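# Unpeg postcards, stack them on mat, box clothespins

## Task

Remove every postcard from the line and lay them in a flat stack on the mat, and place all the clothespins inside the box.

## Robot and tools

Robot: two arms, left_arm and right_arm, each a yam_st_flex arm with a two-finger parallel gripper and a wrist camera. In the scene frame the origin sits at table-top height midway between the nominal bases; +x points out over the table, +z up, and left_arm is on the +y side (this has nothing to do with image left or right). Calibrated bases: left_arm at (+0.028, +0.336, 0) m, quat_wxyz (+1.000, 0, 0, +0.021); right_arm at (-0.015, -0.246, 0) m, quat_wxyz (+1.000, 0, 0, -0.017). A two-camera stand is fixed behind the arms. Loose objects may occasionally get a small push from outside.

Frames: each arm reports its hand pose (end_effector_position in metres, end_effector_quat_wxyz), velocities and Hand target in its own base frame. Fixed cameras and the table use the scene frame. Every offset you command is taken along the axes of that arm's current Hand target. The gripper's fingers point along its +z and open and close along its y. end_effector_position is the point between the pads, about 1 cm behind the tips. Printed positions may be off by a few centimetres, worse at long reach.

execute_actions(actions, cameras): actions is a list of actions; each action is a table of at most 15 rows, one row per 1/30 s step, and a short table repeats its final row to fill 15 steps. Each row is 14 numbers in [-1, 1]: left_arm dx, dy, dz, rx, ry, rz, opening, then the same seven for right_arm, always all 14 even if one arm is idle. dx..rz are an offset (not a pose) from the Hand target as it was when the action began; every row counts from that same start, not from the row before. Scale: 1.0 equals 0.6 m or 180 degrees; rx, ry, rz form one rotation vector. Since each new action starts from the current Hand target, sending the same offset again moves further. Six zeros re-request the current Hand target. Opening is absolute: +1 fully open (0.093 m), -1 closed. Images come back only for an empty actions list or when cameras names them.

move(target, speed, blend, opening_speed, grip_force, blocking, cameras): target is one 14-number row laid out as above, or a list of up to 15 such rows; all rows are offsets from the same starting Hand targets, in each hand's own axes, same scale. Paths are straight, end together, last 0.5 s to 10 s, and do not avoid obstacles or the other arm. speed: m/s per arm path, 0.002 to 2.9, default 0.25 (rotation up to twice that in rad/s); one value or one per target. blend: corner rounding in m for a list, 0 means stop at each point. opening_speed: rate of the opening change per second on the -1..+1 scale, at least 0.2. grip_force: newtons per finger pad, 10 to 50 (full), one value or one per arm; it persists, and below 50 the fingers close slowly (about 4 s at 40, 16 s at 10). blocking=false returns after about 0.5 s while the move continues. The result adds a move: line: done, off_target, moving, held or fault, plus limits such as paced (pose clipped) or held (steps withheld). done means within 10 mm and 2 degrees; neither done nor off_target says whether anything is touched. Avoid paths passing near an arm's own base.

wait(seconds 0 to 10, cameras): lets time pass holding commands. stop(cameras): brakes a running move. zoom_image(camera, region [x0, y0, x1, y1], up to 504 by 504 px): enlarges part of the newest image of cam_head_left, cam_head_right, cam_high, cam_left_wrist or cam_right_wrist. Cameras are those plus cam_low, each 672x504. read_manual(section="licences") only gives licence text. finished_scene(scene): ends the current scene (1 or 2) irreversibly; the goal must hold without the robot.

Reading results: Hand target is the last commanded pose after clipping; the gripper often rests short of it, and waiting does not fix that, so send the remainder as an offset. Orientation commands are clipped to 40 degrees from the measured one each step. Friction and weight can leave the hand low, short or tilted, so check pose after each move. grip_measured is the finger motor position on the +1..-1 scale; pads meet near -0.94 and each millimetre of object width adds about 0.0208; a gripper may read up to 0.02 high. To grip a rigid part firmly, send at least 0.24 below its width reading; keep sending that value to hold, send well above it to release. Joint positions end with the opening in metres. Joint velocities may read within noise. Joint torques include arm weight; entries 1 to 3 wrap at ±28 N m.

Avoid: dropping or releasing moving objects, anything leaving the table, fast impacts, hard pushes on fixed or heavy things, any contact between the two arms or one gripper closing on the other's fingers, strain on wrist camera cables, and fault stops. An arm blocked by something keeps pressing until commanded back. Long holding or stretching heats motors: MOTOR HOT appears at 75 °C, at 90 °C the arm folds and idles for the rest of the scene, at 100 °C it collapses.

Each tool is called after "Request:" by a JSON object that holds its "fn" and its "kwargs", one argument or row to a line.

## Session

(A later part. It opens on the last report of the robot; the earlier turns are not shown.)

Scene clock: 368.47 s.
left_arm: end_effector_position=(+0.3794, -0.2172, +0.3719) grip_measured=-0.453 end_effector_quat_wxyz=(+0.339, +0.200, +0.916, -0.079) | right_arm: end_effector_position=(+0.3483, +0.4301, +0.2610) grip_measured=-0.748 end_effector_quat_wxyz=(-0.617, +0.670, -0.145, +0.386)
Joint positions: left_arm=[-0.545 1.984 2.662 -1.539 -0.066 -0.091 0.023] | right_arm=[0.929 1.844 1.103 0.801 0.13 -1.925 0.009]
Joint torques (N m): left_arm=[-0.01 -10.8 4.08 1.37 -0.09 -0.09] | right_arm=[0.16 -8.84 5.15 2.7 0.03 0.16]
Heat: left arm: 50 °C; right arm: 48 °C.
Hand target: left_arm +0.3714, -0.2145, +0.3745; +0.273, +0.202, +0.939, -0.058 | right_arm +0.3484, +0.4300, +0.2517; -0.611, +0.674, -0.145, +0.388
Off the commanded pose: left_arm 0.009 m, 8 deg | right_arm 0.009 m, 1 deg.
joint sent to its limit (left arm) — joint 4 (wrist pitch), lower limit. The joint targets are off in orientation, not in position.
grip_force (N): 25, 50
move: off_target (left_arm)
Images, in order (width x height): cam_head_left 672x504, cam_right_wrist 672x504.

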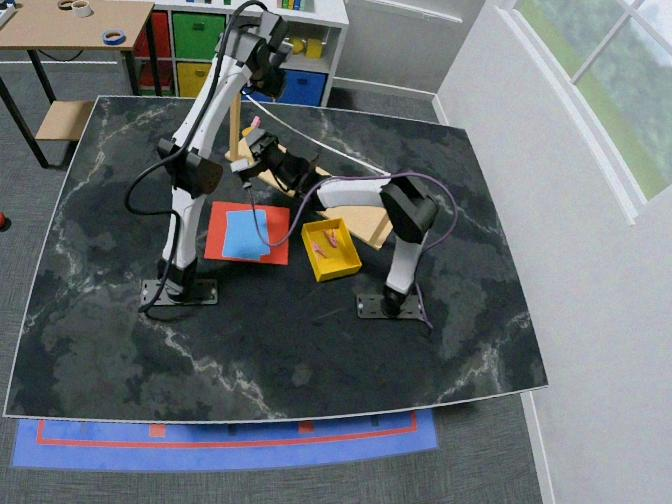

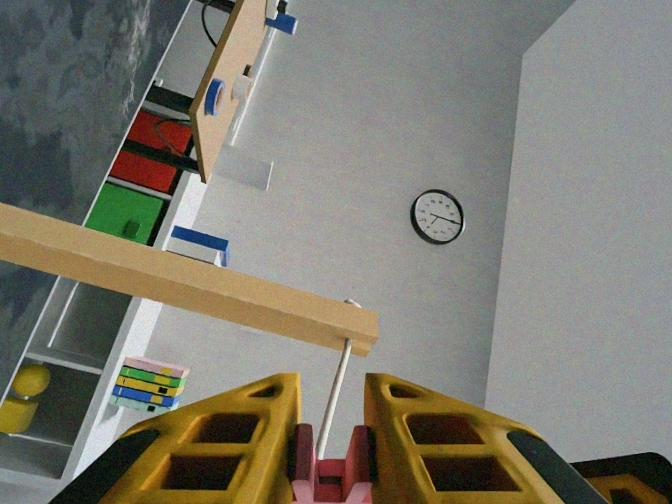

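Request:
{"fn": "move", "kwargs": {
  "target": [
    [0,0,0,0,0,0,-0.45,0.083,0.015,-0.317,-0.2,0.08,0.055,-0.95],
    [0,0,-0.1,0,0,0,-0.45,0.165,0.132,-0.44,-0.412,0.162,0.112,-0.95]
  ],
  "speed": 0.2,
  "blend": 0.03,
  "cameras": ["cam_right_wrist","cam_head_left","cam_low"]
}}

Scene clock: 374.33 s.
left_arm: end_effector_position=(+0.3533, -0.2078, +0.4115) grip_measured=-0.453 end_effector_quat_wxyz=(+0.382, +0.200, +0.897, -0.097) | right_arm: end_effector_position=(+0.2478, +0.1557, +0.1931) grip_measured=-0.748 end_effector_quat_wxyz=(-0.083, +0.760, -0.585, +0.270)
Joint positions: left_arm=[-0.559 1.886 2.662 -1.539 -0.067 -0.092 0.023] | right_arm=[0.858 1.425 1.313 -1.238 0.534 -1.033 0.009]
Joint torques (N m): left_arm=[0.05 -10.56 5.6 1.57 -0.17 -0.05] | right_arm=[-0.68 -4.33 8.17 0.84 0.14 0.32]
Heat: left arm: 50 °C; right arm: 48 °C.
Hand target: left_arm +0.3420, -0.2013, +0.4252; +0.273, +0.202, +0.939, -0.058 | right_arm +0.2505, +0.1591, +0.1990; -0.089, +0.757, -0.591, +0.265
Off the commanded pose: left_arm 0.019 m, 14 deg | right_arm 0.007 m, 1 deg.
joint sent to its limit (left arm) — joint 4 (wrist pitch), lower limit. The joint targets are off in orientation, not in position.
grip_force (N): 25, 50
move: off_target (left_arm)
Images, in order (width x height): cam_head_left 672x504, cam_low 672x504, cam_right_wrist 672x504.

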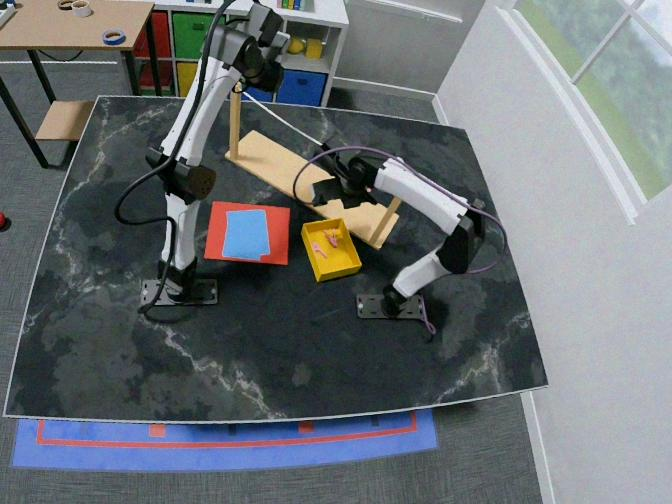

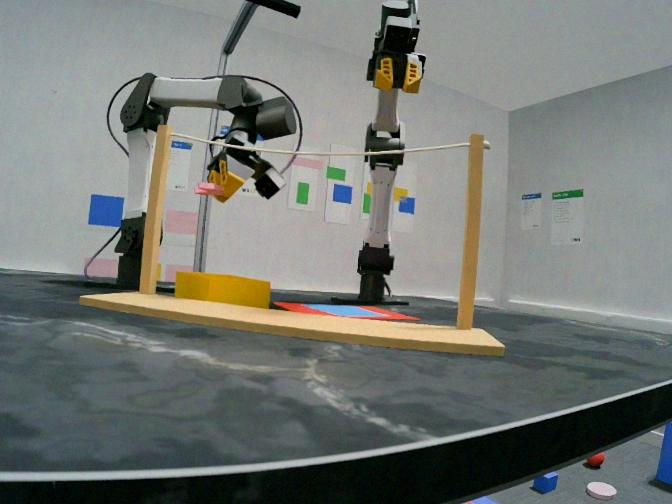

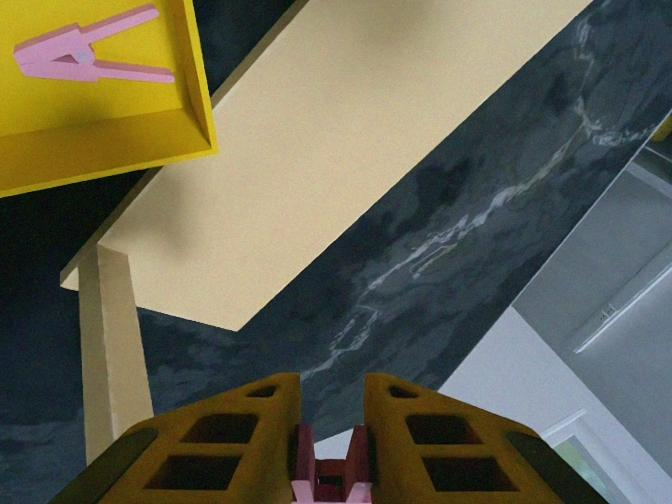

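Request:
{"fn": "move", "kwargs": {
  "target": [
    [0,0,0,0,0,0,-0.45,-0.039,0.062,-0.047,0,0,0,-0.95],
    [0,0,0,0,0,0,-0.45,-0.08,0.115,0.057,0,0,0,-0.95]
  ],
  "speed": 0.15,
  "blend": 0.005,
  "cameras": ["cam_right_wrist","cam_head_left","cam_head_right"]
}}

Request:
{"fn": "zoom_image", "kwargs": {
  "camera": "cam_head_left",
  "region": [270, 180, 420, 310]
}}

Scene clock: 377.80 s.
left_arm: end_effector_position=(+0.3533, -0.2078, +0.4115) grip_measured=-0.453 end_effector_quat_wxyz=(+0.382, +0.200, +0.897, -0.097) | right_arm: end_effector_position=(+0.2018, +0.1788, +0.1273) grip_measured=-0.748 end_effector_quat_wxyz=(-0.087, +0.758, -0.591, +0.261)
Joint positions: left_arm=[-0.559 1.886 2.662 -1.539 -0.067 -0.092 0.023] | right_arm=[1.056 1.422 1.06 -1.099 0.547 -0.792 0.009]
Joint torques (N m): left_arm=[-0.1 -10.44 5.75 1.54 -0.19 -0.11] | right_arm=[0.5 -5.11 4.46 0.83 0.39 0.26]
Heat: left arm: 51 °C; right arm: 47 °C.
Hand target: left_arm +0.3420, -0.2013, +0.4252; +0.273, +0.202, +0.939, -0.058 | right_arm +0.2016, +0.1784, +0.1250; -0.089, +0.757, -0.591, +0.265
Off the commanded pose: left_arm 0.019 m, 14 deg | right_arm 0.002 m, 1 deg.
joint sent to its limit (left arm) — joint 4 (wrist pitch), lower limit. The joint targets are off in orientation, not in position.
grip_force (N): 25, 50
move: off_target (left_arm)
Images, in order (width x height): cam_head_left 672x504, cam_head_right 672x504, cam_right_wrist 672x504.

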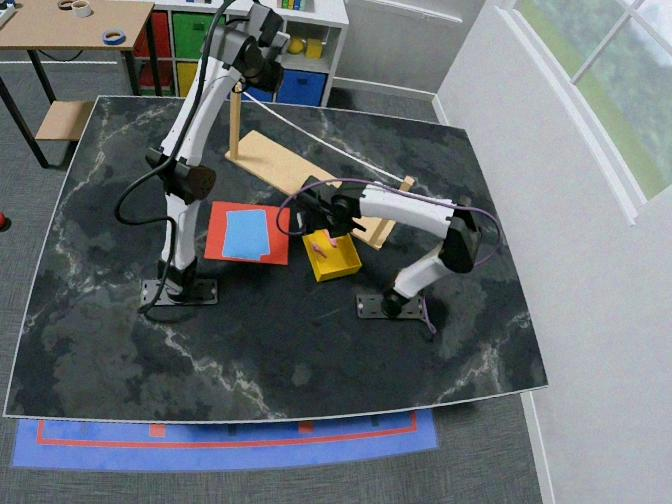

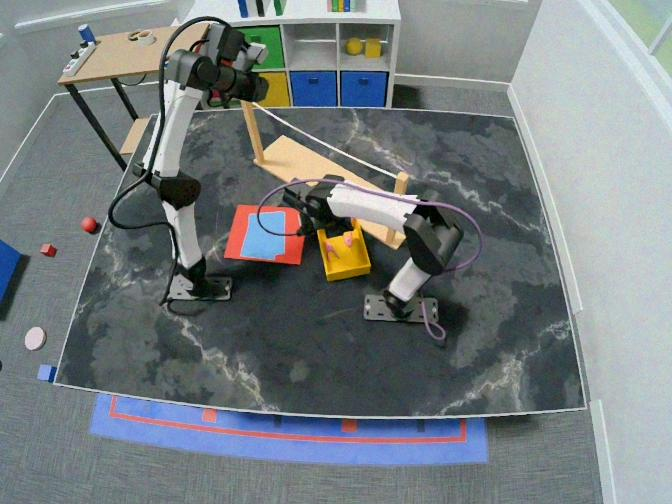

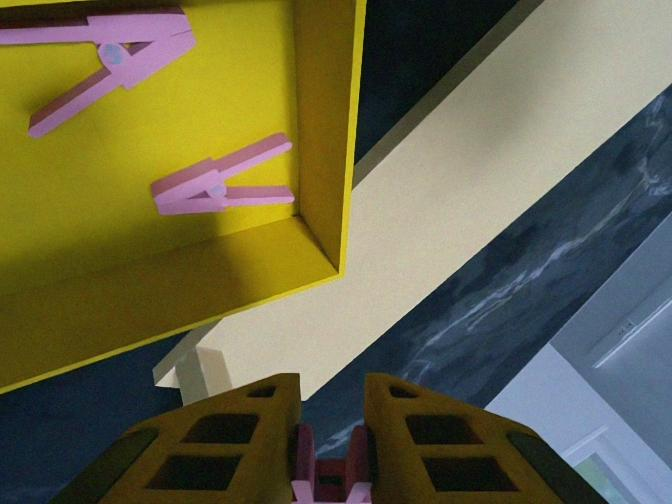

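Scaled by 3.360 from the camera's 672x504 image, which has a finer 960x720 frame.

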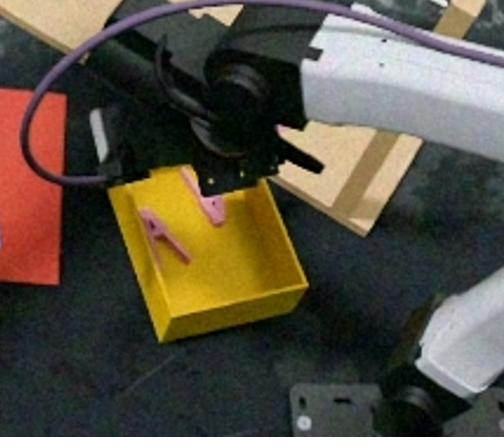

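Request:
{"fn": "move", "kwargs": {
  "target": [
    [0,0,0,0,0,0,-0.45,-0.063,0.059,0.064,0,0,0,-0.95],
    [0,0,0,0,0,0,-0.45,-0.063,0.059,0.064,0,0,0,0.1]
  ],
  "speed": 0.12,
  "opening_speed": 1,
  "cameras": ["cam_right_wrist"]
}}

Scene clock: 381.57 s.
left_arm: end_effector_position=(+0.3533, -0.2078, +0.4115) grip_measured=-0.453 end_effector_quat_wxyz=(+0.382, +0.200, +0.897, -0.097) | right_arm: end_effector_position=(+0.1855, +0.1978, +0.0693) grip_measured=+0.098 end_effector_quat_wxyz=(-0.090, +0.758, -0.592, +0.261)
Joint positions: left_arm=[-0.559 1.886 2.662 -1.539 -0.067 -0.092 0.023] | right_arm=[1.151 1.529 0.918 -0.904 0.556 -0.68 0.05]
Joint torques (N m): left_arm=[-0.06 -10.51 5.6 1.51 -0.16 -0.09] | right_arm=[0.49 -4.97 4.23 0.69 0.38 0.26]
Heat: left arm: 52 °C; right arm: 46 °C.
Hand target: left_arm +0.3420, -0.2013, +0.4252; +0.273, +0.202, +0.939, -0.058 | right_arm +0.1851, +0.1971, +0.0655; -0.089, +0.757, -0.591, +0.265
Off the commanded pose: left_arm 0.019 m, 14 deg | right_arm 0.004 m, 1 deg.
joint sent to its limit (left arm) — joint 4 (wrist pitch), lower limit. The joint targets are off in orientation, not in position.
grip_force (N): 25, 50
move: off_target (left_arm)
Images, in order (width x height): cam_right_wrist 672x504.

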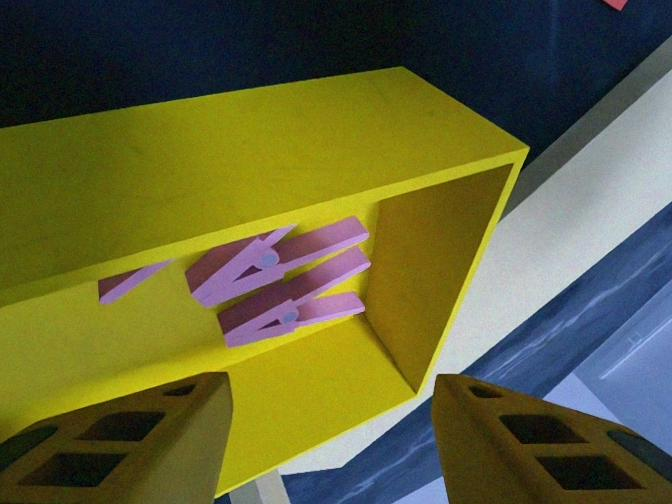

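Request:
{"fn": "move", "kwargs": {
  "target": [0,0,0,0,0,0,-0.45,0.078,-0.11,-0.21,0,0,0,0.1],
  "speed": 0.15,
  "cameras": ["cam_right_wrist","cam_head_left","cam_low"]
}}

Request:
{"fn": "zoom_image", "kwargs": {
  "camera": "cam_head_left",
  "region": [190, 180, 390, 310]
}}

Scene clock: 384.10 s.
left_arm: end_effector_position=(+0.3533, -0.2078, +0.4115) grip_measured=-0.453 end_effector_quat_wxyz=(+0.382, +0.200, +0.897, -0.097) | right_arm: end_effector_position=(+0.1833, +0.1920, +0.2079) grip_measured=+0.098 end_effector_quat_wxyz=(-0.081, +0.759, -0.589, +0.264)
Joint positions: left_arm=[-0.559 1.886 2.662 -1.539 -0.067 -0.092 0.023] | right_arm=[1.151 1.475 1.428 -1.488 0.559 -0.68 0.05]
Joint torques (N m): left_arm=[-0.1 -10.4 5.71 1.54 -0.19 -0.1] | right_arm=[0.14 -5.16 7.39 0.4 0.35 0.22]
Heat: left arm: 53 °C; right arm: 46 °C.
Hand target: left_arm +0.3420, -0.2013, +0.4252; +0.273, +0.202, +0.939, -0.058 | right_arm +0.1847, +0.1943, +0.2153; -0.090, +0.757, -0.591, +0.265
Off the commanded pose: left_arm 0.019 m, 14 deg | right_arm 0.008 m, 1 deg.
joint sent to its limit (left arm) — joint 4 (wrist pitch), lower limit. The joint targets are off in orientation, not in position.
grip_force (N): 25, 50
move: off_target (left_arm)
Images, in order (width x height): cam_head_left 672x504, cam_low 672x504, cam_right_wrist 672x504.

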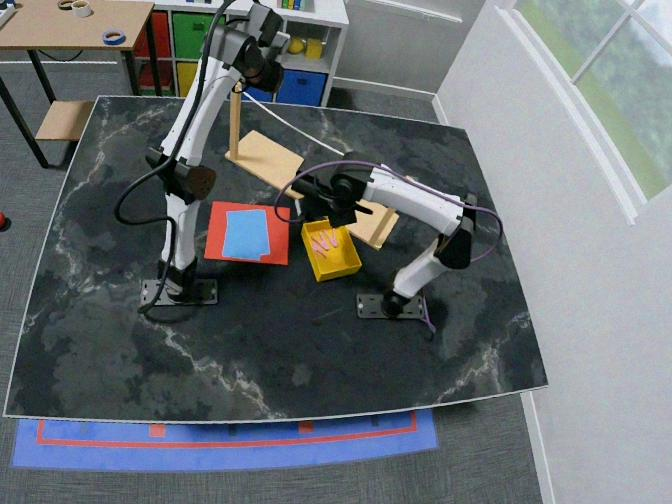

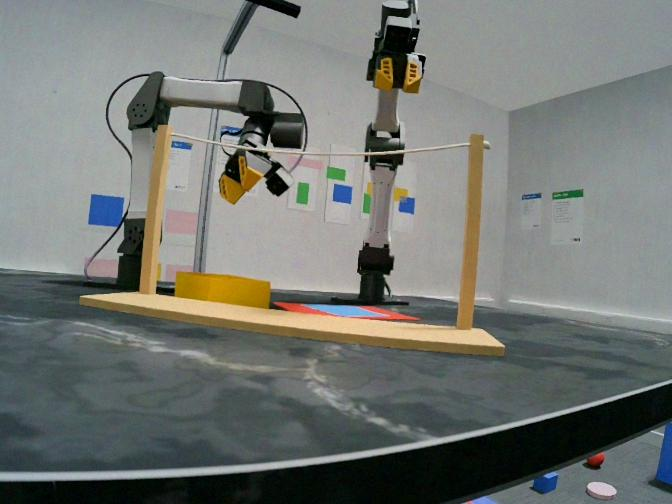

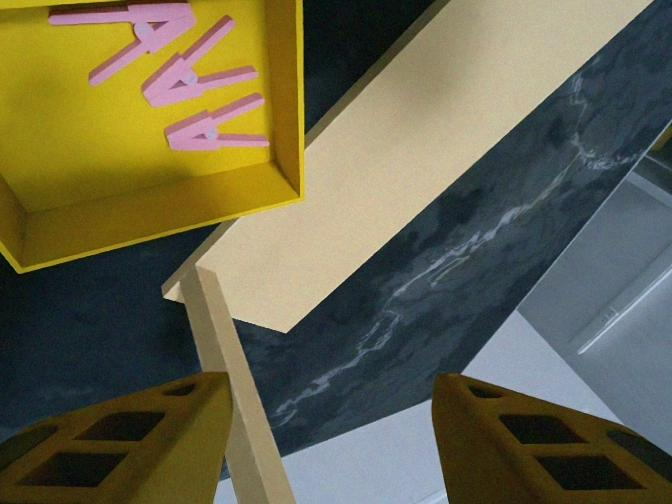

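Scaled by 2.520 from the camera's 672x504 image, which has a finer 960x720 frame.

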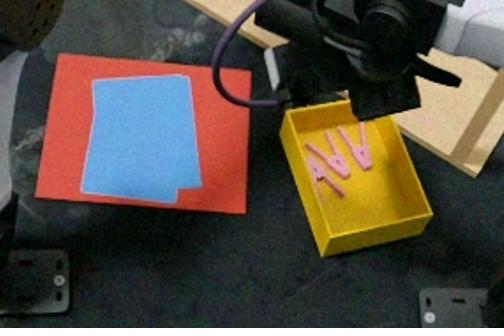

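All three in the box, cards stacked.

Request:
{"fn": "finished_scene", "kwargs": {
  "scene": 2
}}

The scene is finished: the task was done.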